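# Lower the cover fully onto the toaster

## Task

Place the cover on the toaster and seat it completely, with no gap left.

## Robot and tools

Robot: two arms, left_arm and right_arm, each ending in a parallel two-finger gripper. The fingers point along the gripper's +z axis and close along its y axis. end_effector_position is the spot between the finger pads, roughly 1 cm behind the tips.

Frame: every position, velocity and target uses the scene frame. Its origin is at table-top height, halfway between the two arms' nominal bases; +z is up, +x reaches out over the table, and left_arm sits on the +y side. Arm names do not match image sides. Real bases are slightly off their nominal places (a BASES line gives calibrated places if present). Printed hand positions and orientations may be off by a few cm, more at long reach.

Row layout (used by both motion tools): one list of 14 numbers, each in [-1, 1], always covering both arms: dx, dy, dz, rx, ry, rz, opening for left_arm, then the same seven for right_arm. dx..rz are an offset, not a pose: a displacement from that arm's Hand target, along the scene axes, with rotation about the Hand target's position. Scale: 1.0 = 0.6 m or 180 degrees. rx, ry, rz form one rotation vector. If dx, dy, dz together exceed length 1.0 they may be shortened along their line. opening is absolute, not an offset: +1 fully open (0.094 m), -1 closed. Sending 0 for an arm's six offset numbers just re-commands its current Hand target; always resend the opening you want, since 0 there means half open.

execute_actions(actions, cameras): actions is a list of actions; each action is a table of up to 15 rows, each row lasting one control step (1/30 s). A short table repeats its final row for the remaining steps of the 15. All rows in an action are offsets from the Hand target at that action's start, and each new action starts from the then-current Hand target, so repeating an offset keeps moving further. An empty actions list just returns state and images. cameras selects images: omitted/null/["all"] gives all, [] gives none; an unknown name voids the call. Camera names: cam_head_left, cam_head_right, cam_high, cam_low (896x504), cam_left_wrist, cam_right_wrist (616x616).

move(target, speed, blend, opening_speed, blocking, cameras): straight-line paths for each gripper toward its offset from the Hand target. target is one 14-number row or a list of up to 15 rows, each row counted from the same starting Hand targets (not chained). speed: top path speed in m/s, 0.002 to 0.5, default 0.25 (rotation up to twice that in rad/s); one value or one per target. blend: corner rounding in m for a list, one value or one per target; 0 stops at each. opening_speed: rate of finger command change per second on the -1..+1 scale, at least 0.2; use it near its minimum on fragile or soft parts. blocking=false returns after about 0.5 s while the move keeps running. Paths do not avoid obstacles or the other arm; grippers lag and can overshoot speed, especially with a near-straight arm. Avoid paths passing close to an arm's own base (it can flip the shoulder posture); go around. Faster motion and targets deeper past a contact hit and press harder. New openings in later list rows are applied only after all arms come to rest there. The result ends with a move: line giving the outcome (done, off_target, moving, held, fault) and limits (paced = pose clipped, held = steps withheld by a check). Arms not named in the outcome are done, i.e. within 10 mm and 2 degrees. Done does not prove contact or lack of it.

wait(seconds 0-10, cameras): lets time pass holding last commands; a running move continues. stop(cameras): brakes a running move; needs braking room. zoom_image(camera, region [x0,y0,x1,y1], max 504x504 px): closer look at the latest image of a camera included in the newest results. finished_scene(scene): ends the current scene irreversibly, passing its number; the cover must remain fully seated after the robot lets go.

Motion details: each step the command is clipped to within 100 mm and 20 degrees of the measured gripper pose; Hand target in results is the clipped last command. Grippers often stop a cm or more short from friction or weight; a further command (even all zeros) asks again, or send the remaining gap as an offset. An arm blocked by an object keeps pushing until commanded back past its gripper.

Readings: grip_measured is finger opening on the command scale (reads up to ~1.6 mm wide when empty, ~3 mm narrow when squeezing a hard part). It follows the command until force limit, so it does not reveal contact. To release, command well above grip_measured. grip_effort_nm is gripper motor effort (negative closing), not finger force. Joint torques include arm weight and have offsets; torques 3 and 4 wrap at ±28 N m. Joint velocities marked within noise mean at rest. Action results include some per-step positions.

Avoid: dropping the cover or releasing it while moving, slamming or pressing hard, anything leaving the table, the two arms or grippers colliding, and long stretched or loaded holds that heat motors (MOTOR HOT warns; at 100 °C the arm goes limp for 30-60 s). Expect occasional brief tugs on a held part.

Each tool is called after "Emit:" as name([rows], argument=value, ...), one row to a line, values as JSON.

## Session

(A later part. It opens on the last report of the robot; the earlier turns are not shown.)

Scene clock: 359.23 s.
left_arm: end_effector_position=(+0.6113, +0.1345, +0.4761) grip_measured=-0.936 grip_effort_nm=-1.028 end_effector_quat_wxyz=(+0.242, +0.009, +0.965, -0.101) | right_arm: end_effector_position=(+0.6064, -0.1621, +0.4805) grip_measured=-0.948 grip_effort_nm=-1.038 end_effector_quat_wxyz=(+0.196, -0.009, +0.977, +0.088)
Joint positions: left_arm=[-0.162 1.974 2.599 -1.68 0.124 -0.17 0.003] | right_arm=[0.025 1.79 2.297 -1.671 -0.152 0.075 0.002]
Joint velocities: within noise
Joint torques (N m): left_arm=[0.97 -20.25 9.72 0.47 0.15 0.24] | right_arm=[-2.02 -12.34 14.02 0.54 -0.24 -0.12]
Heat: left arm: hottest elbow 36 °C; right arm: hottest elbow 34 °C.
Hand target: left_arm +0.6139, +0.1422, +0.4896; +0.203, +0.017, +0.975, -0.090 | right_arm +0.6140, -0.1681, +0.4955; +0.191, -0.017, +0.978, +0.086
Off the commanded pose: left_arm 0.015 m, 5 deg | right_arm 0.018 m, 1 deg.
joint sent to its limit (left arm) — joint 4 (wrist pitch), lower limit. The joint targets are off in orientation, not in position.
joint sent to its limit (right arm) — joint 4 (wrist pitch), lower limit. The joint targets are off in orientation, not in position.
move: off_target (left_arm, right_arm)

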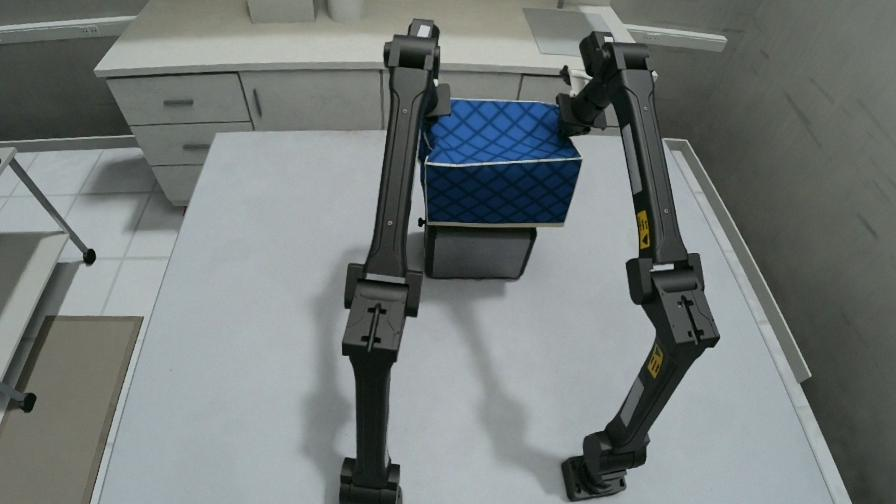

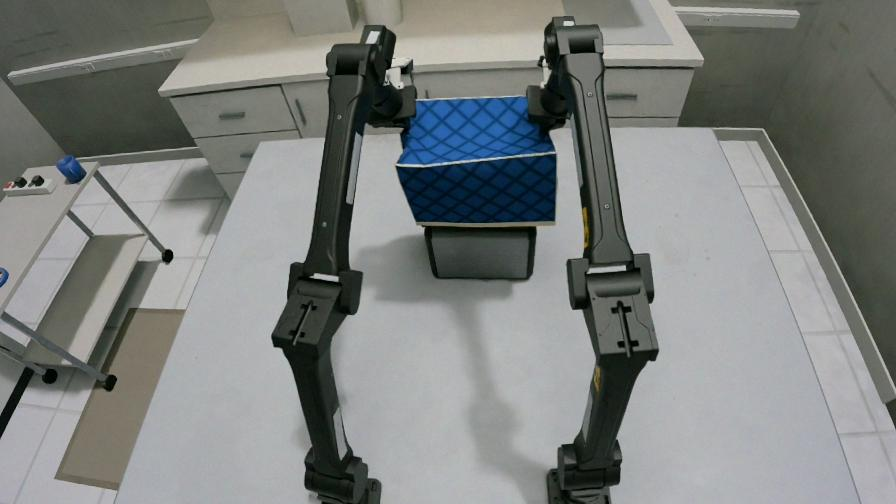

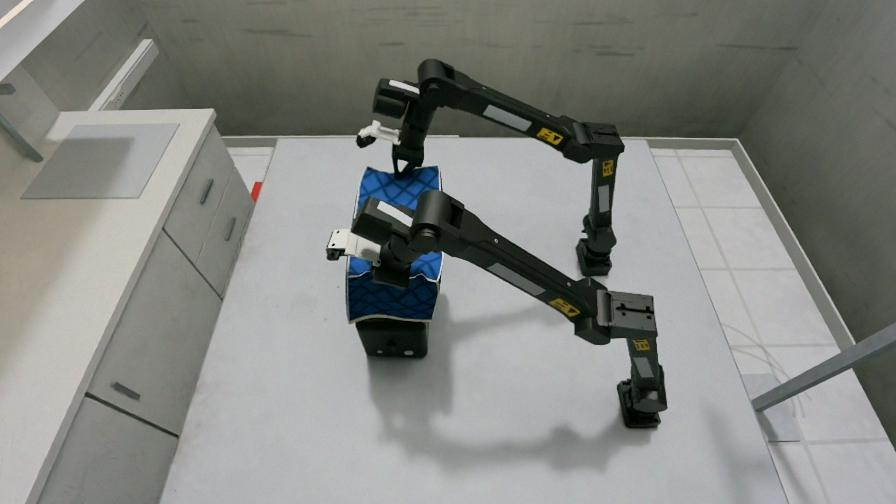

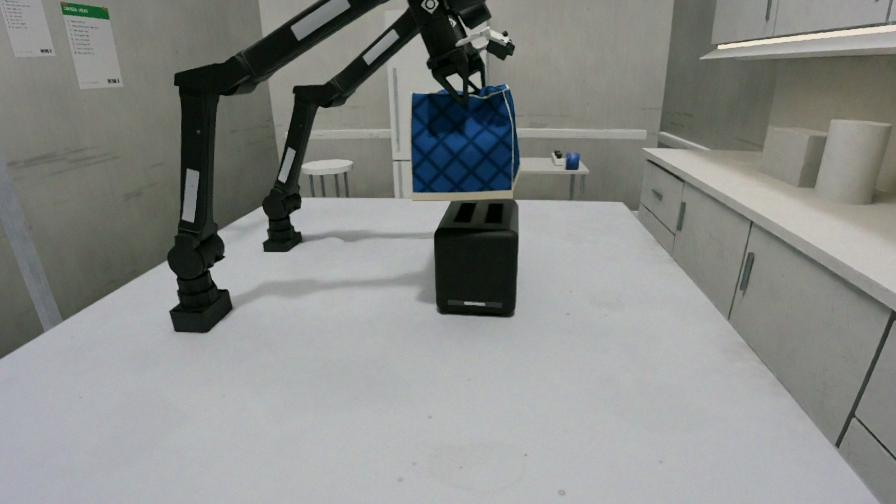

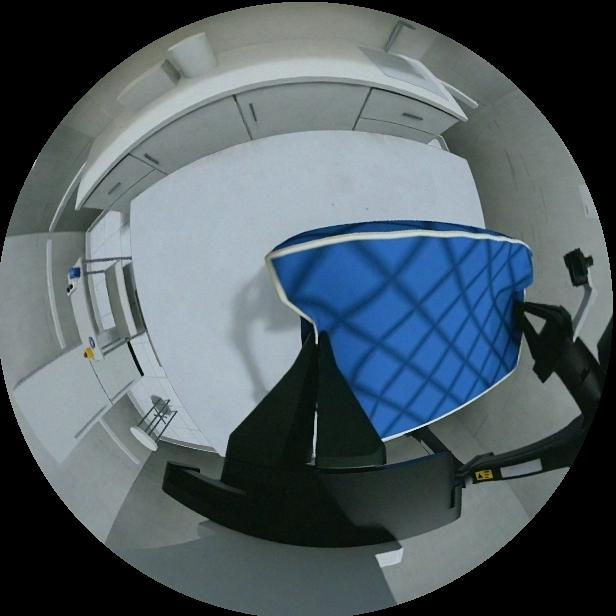

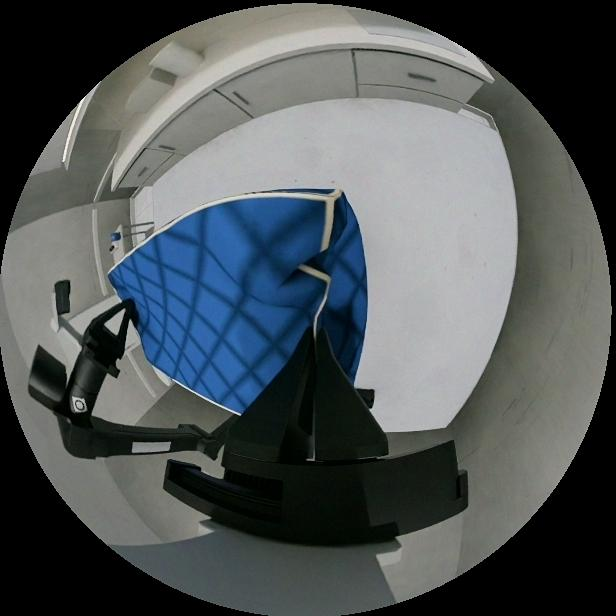

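Emit:
move([
  [0.045,0.018,0,0,0,0,-0.95,0.048,0.018,0,0,0,0,-0.95],
  [0.045,0.018,-0.08,0,0,0,-0.95,0.045,0.018,-0.085,0,0,0,-0.95],
], speed=0.08)

Emit:
zoom_image(camera="cam_low", region=[360, 40, 640, 330])

Emit:
zoom_image(camera="cam_high", region=[320, 130, 520, 380])

Emit:
zoom_image(camera="cam_head_left", region=[380, 80, 620, 300])

Emit:
zoom_image(camera="cam_head_right", region=[380, 80, 620, 300])

Scene clock: 374.40 s.
left_arm: end_effector_position=(+0.6374, +0.1409, +0.4457) grip_measured=-0.936 grip_effort_nm=-1.023 end_effector_quat_wxyz=(+0.228, +0.014, +0.968, -0.100) | right_arm: end_effector_position=(+0.6405, -0.1599, +0.4426) grip_measured=-0.948 grip_effort_nm=-1.043 end_effector_quat_wxyz=(+0.184, -0.008, +0.979, +0.087)
Joint positions: left_arm=[-0.143 2.053 2.648 -1.681 0.139 -0.143 0.003] | right_arm=[0.025 1.871 2.313 -1.631 -0.152 0.075 0.002]
Joint velocities: within noise
Joint torques (N m): left_arm=[1.03 -21.13 7.04 0.39 -0.02 0.28] | right_arm=[-0.56 -15.44 8.28 1.31 0.04 -0.05]
Heat: left arm: hottest elbow 39 °C; right arm: hottest shoulder 33 °C.
Hand target: left_arm +0.6409, +0.1529, +0.4415; +0.203, +0.017, +0.975, -0.090 | right_arm +0.6411, -0.1572, +0.4444; +0.191, -0.017, +0.978, +0.086
Off the commanded pose: left_arm 0.013 m, 3 deg | right_arm 0.003 m, 1 deg.
joint sent to its limit (left arm) — joint 4 (wrist pitch), lower limit. The joint targets still meet the commanded pose.
move: off_target (left_arm)

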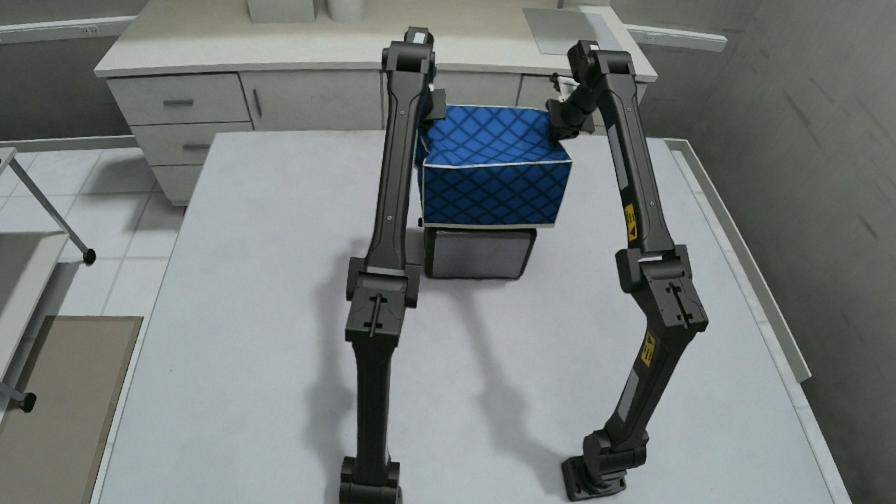

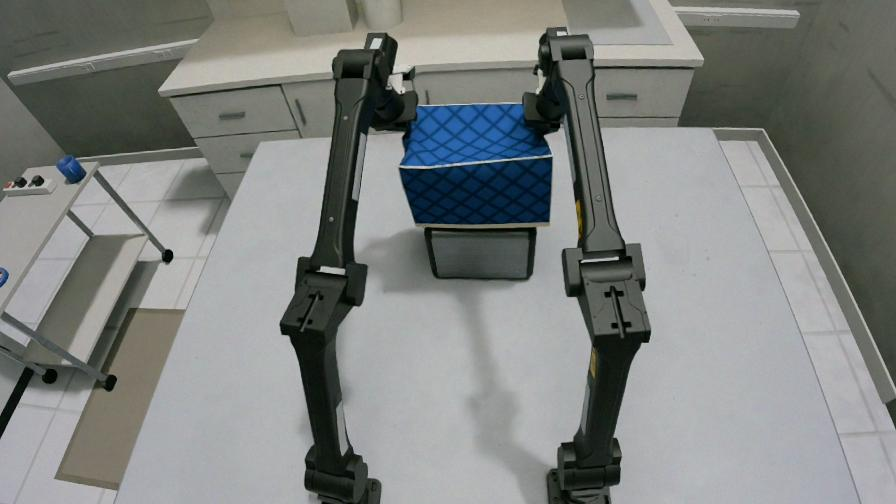

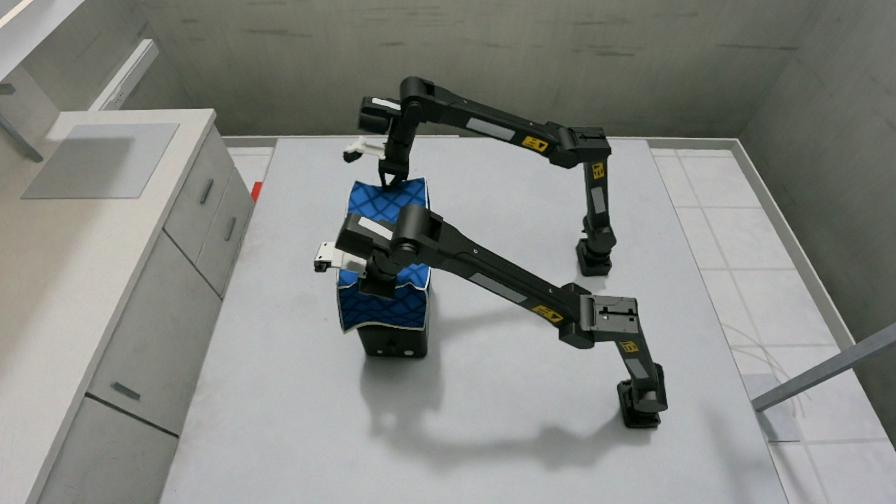

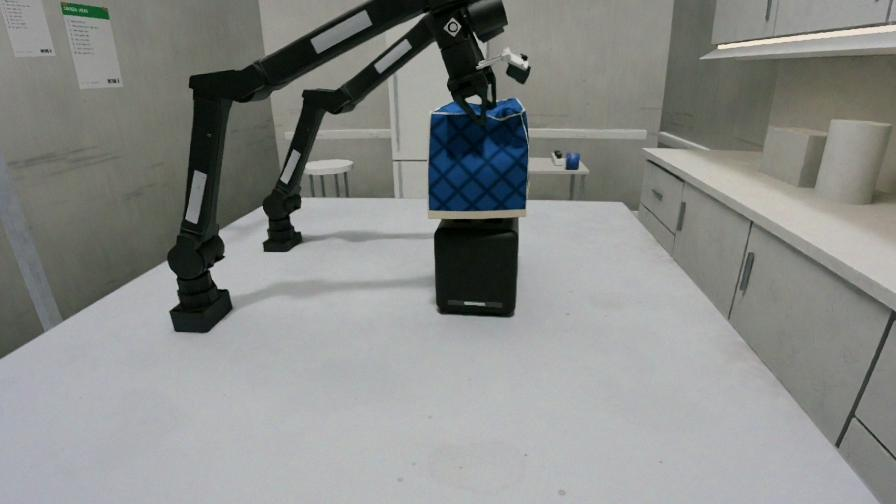

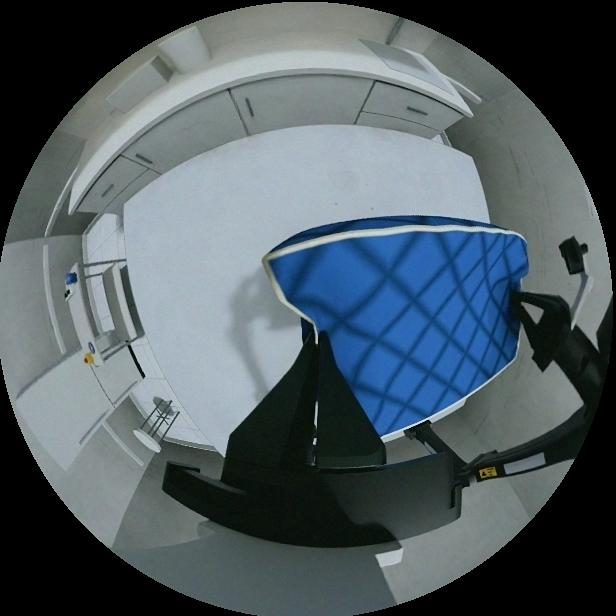

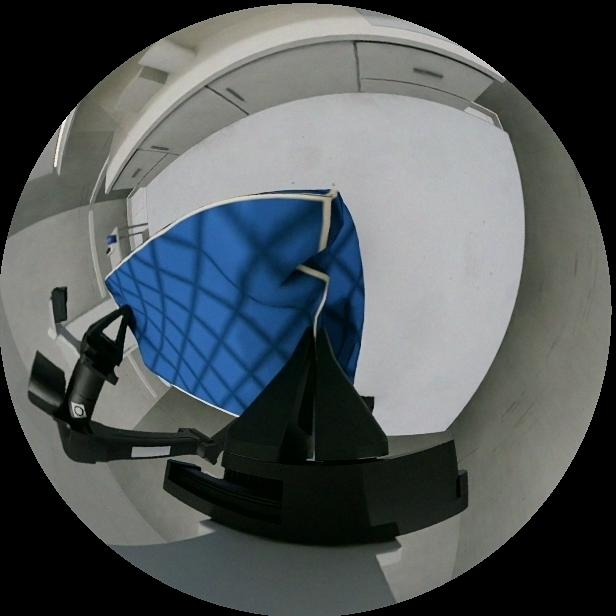

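Scaled by 1.738.

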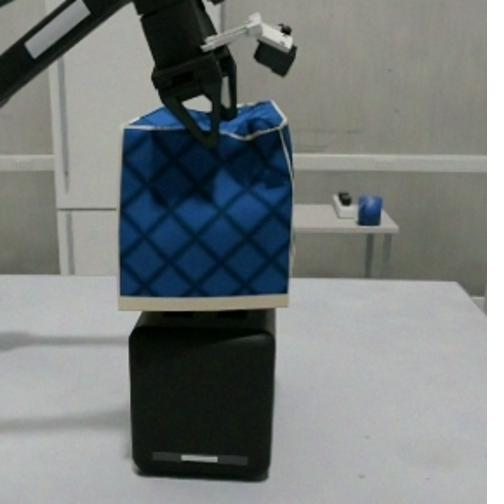

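Scaled by 2.016.

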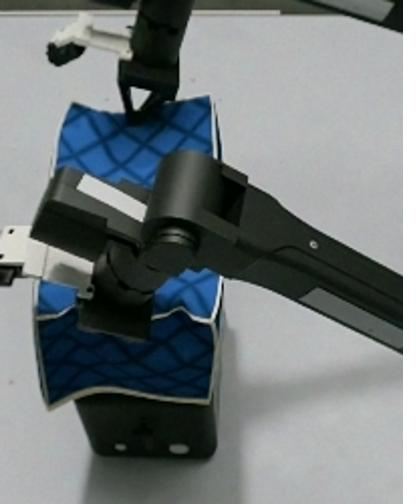

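Scaled by 2.100.

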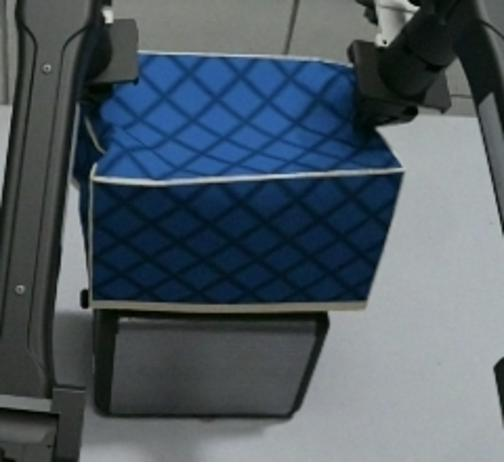

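Scaled by 2.100.

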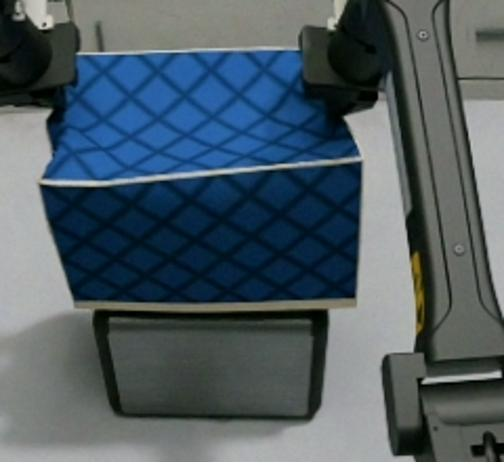

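Emit:
move([
  [0.0,0.02,0,0,0,0,-0.95,0,0.02,0,0,0,0,-0.95],
  [0,0.02,-0.1,0,0,0,-0.95,0,0.02,-0.1,0,0,0,-0.95],
], speed=0.06)

Emit:
zoom_image(camera="cam_low", region=[360, 40, 640, 330])

Emit:
zoom_image(camera="cam_high", region=[320, 130, 520, 380])

Emit:
zoom_image(camera="cam_head_left", region=[380, 80, 620, 300])

Emit:
zoom_image(camera="cam_head_right", region=[380, 80, 620, 300])

Scene clock: 383.63 s.
left_arm: end_effector_position=(+0.6421, +0.1527, +0.3549) grip_measured=-0.936 grip_effort_nm=-1.023 end_effector_quat_wxyz=(+0.174, +0.013, +0.980, -0.093) | right_arm: end_effector_position=(+0.6457, -0.1474, +0.3846) grip_measured=-0.948 grip_effort_nm=-1.048 end_effector_quat_wxyz=(+0.191, -0.018, +0.977, +0.087)
Joint positions: left_arm=[-0.124 1.996 2.32 -1.524 0.145 -0.12 0.003] | right_arm=[0.046 1.806 2.053 -1.418 -0.147 0.075 0.002]
Joint velocities: within noise
Joint torques (N m): left_arm=[1.14 -25.11 7.79 1.06 -0.06 0.29] | right_arm=[-0.5 -15.56 8.09 0.91 0.17 0.16]
Heat: left arm: hottest elbow 38 °C; right arm: hottest shoulder 33 °C.
Hand target: left_arm +0.6409, +0.1650, +0.3816; +0.203, +0.017, +0.975, -0.090 | right_arm +0.6410, -0.1452, +0.3845; +0.191, -0.017, +0.978, +0.086
Off the commanded pose: left_arm 0.029 m, 3 deg | right_arm 0.005 m, 0 deg.
move: off_target (left_arm)

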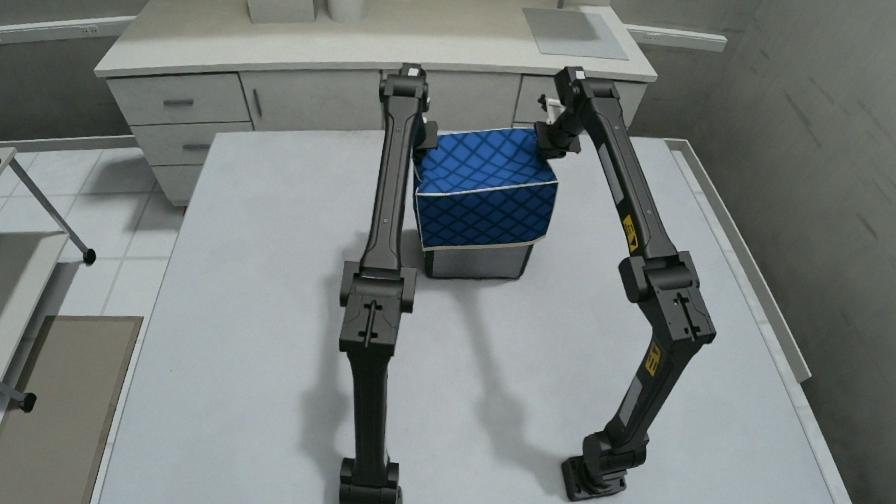

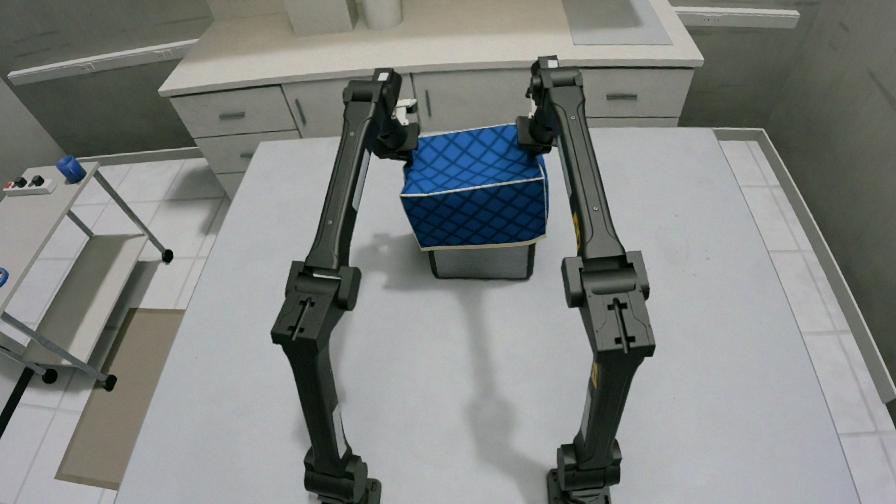

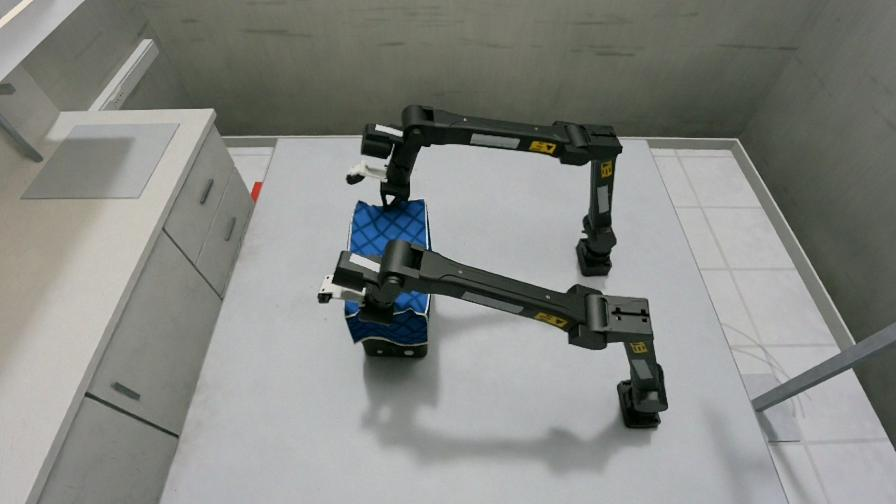

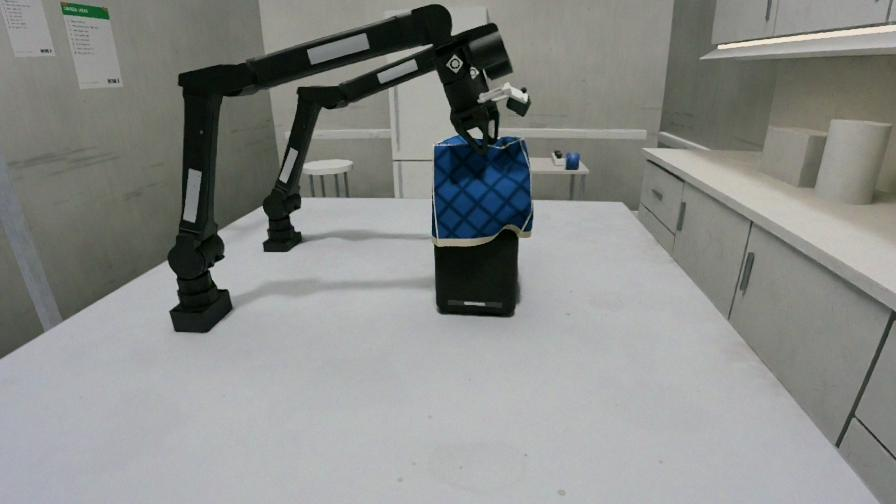

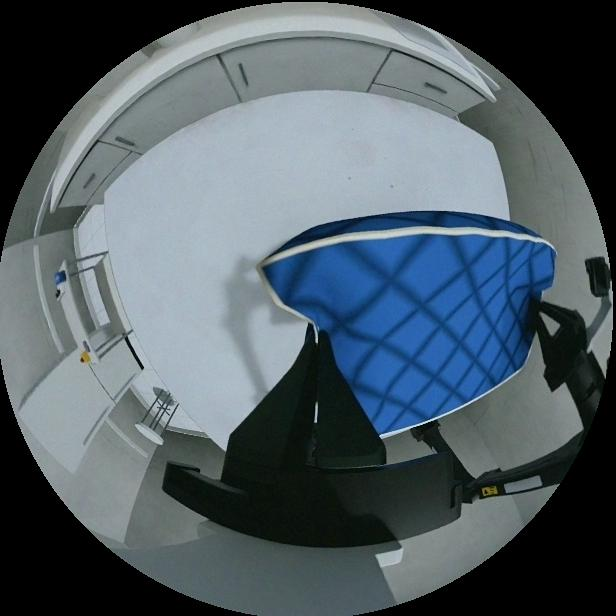

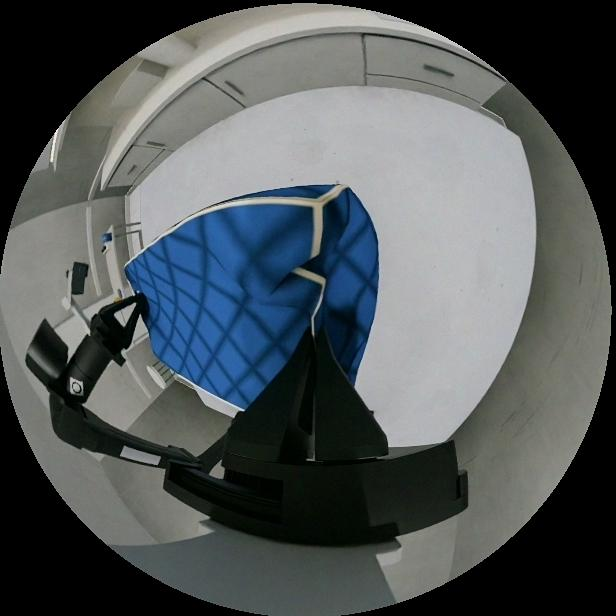

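Scaled by 1.738.

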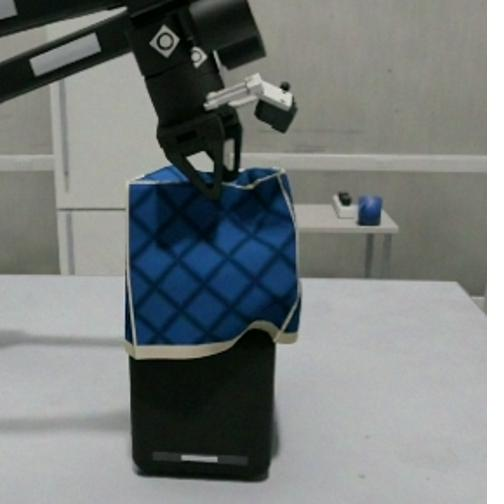

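Scaled by 2.016.

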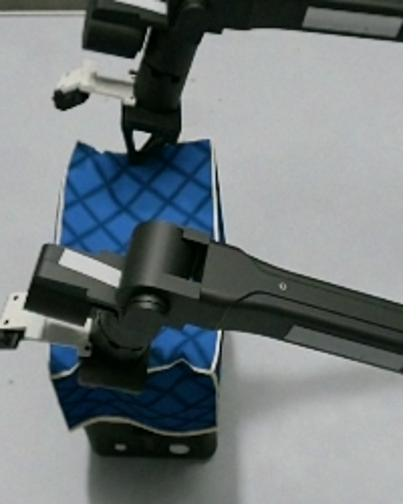

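Scaled by 2.100.

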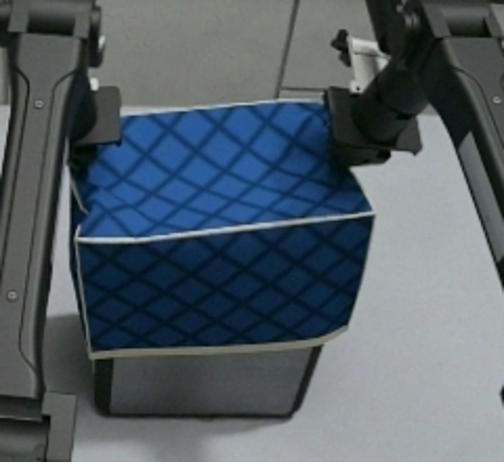

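Scaled by 2.100.

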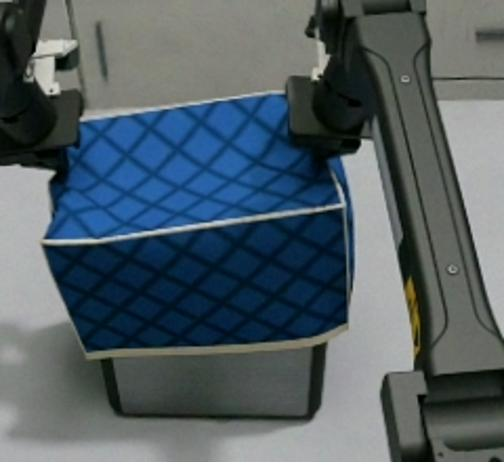

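Emit:
move(target=[0.0,-0.01,-0.09,0,0,0,-0.95,-0.005,0.0,-0.145,0,0,0,-0.95], speed=0.06)

Emit:
zoom_image(camera="cam_low", region=[360, 40, 640, 330])

Emit:
zoom_image(camera="cam_high", region=[320, 130, 520, 380])

Emit:
zoom_image(camera="cam_head_left", region=[380, 80, 620, 300])

Emit:
zoom_image(camera="cam_head_right", region=[380, 80, 620, 300])

Scene clock: 394.80 s.
left_arm: end_effector_position=(+0.6391, +0.1517, +0.3302) grip_measured=-0.936 grip_effort_nm=-1.023 end_effector_quat_wxyz=(+0.200, +0.016, +0.975, -0.098) | right_arm: end_effector_position=(+0.6389, -0.1476, +0.3197) grip_measured=-0.948 grip_effort_nm=-1.028 end_effector_quat_wxyz=(+0.209, -0.020, +0.974, +0.088)
Joint positions: left_arm=[-0.124 1.912 2.109 -1.343 0.152 -0.12 0.003] | right_arm=[0.046 1.733 1.771 -1.173 -0.147 0.075 0.002]
Joint velocities: within noise
Joint torques (N m): left_arm=[0.38 -21.77 7.05 1.03 -0.42 0.17] | right_arm=[-0.56 -12.63 7.95 0.94 0.14 0.18]
Heat: left arm: hottest elbow 37 °C; right arm: hottest shoulder 33 °C.
Hand target: left_arm +0.6408, +0.1588, +0.3276; +0.203, +0.017, +0.975, -0.090 | right_arm +0.6380, -0.1452, +0.2974; +0.191, -0.017, +0.978, +0.086
Off the commanded pose: left_arm 0.008 m, 1 deg | right_arm 0.022 m, 2 deg.
move: off_target (right_arm)

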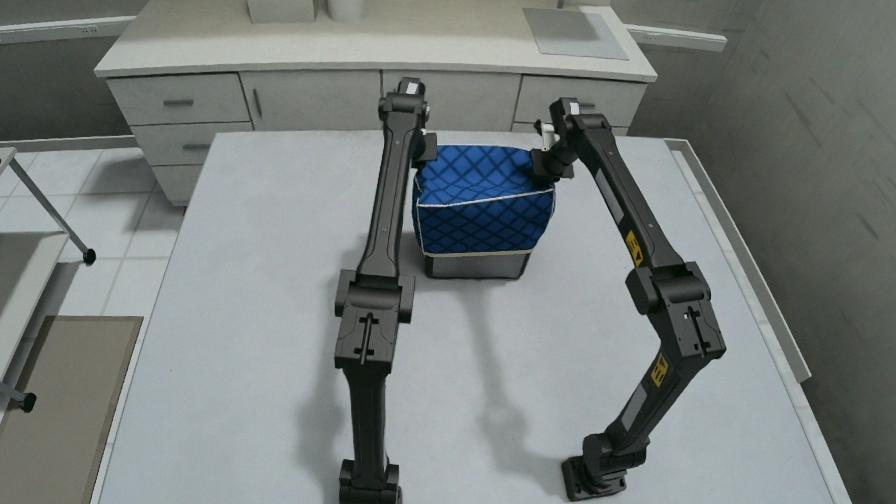

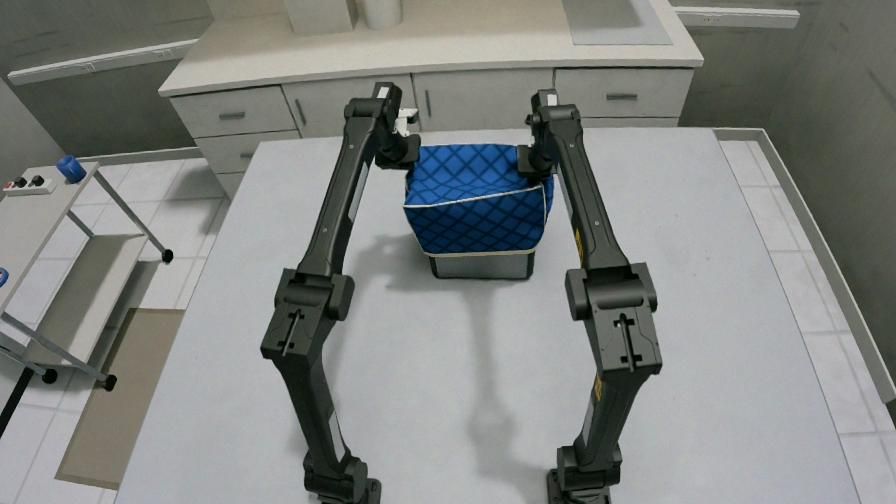

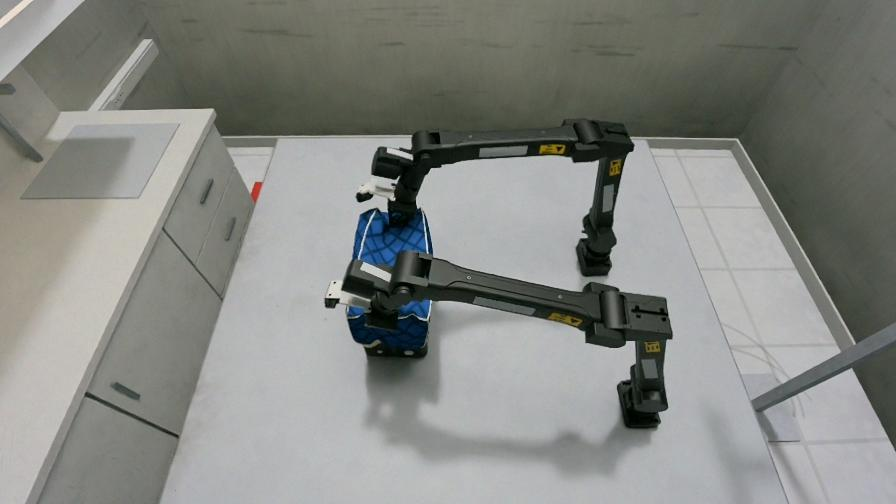

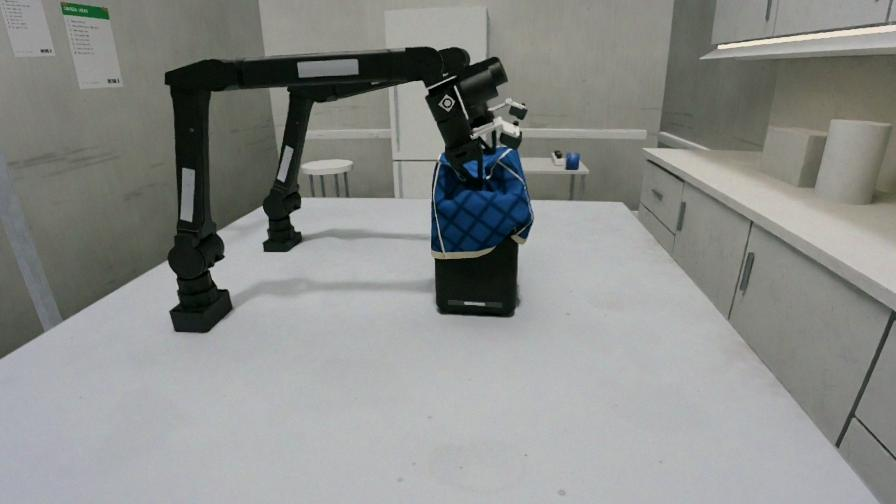

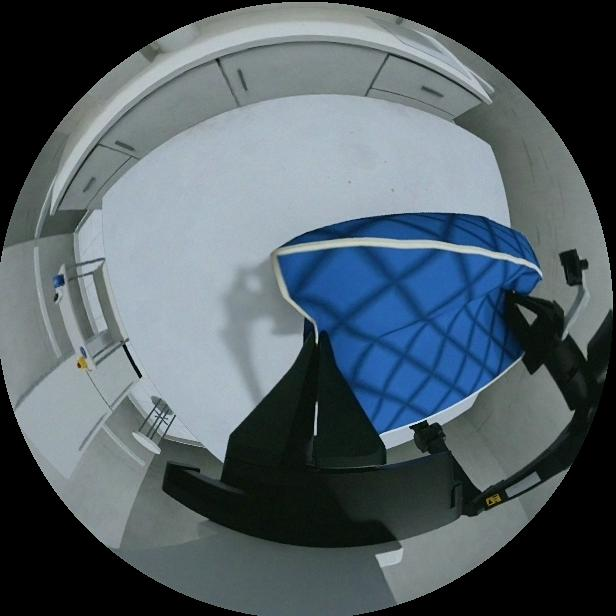

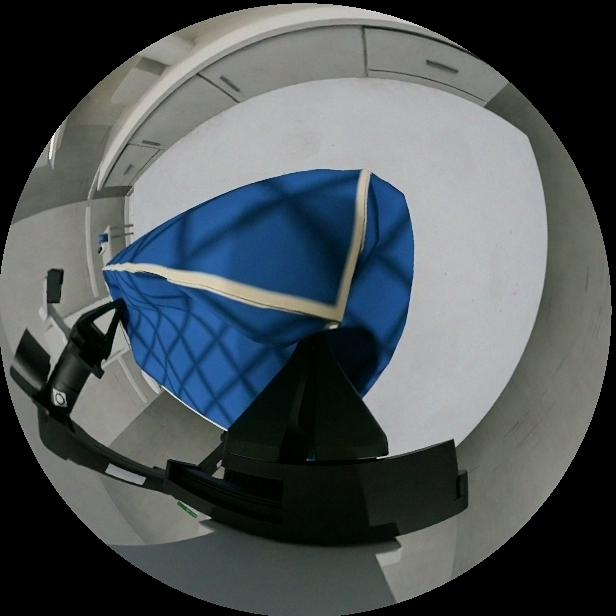

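Scaled by 1.738.

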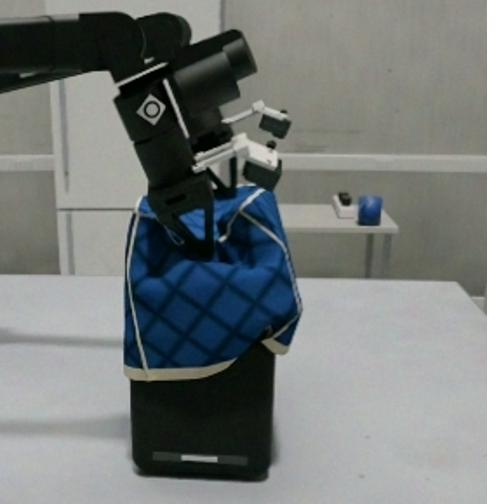

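Scaled by 2.016.

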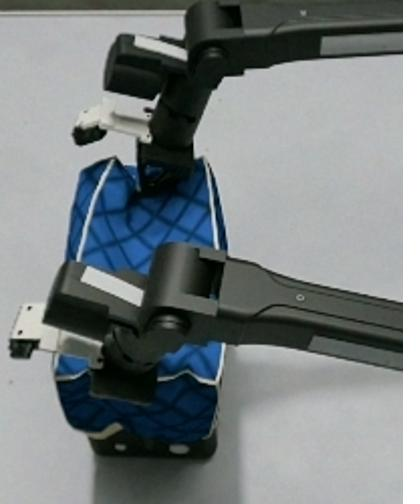

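Scaled by 2.100.

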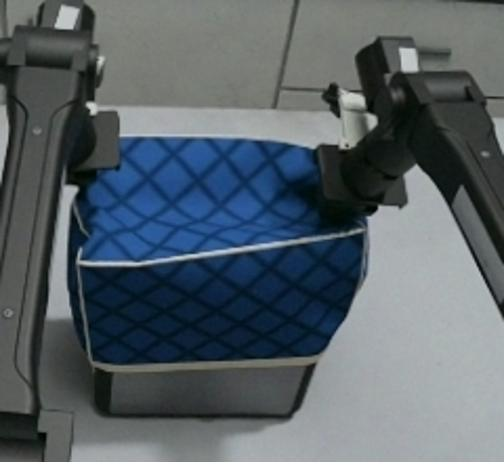

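Scaled by 2.100.

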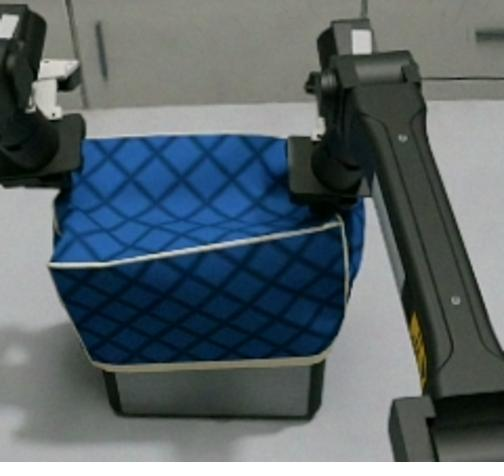

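Emit:
zoom_image(camera="cam_high", region=[335, 290, 445, 370])

Emit:
zoom_image(camera="cam_low", region=[415, 130, 555, 330])

Emit:
zoom_image(camera="cam_head_right", region=[390, 130, 570, 290])

Scaled by 4.582.

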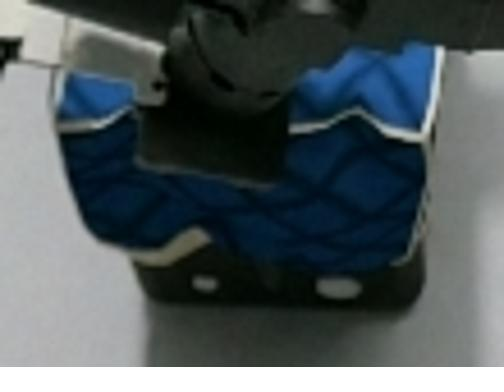

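Scaled by 2.520.

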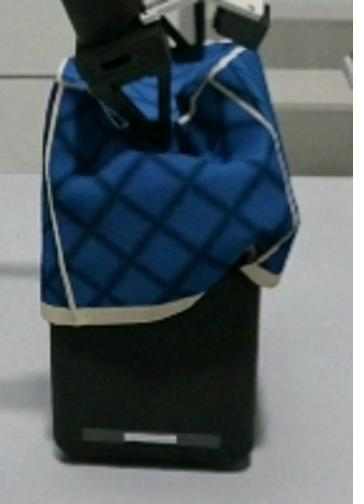

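Scaled by 2.800.

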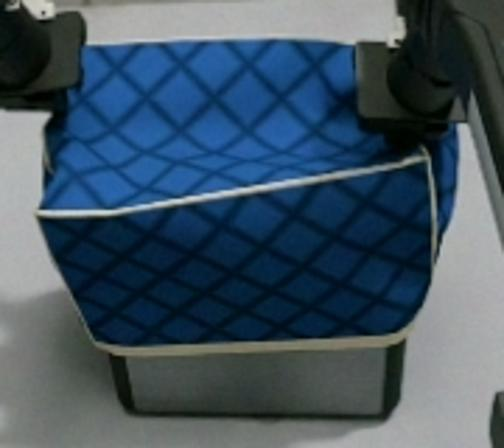

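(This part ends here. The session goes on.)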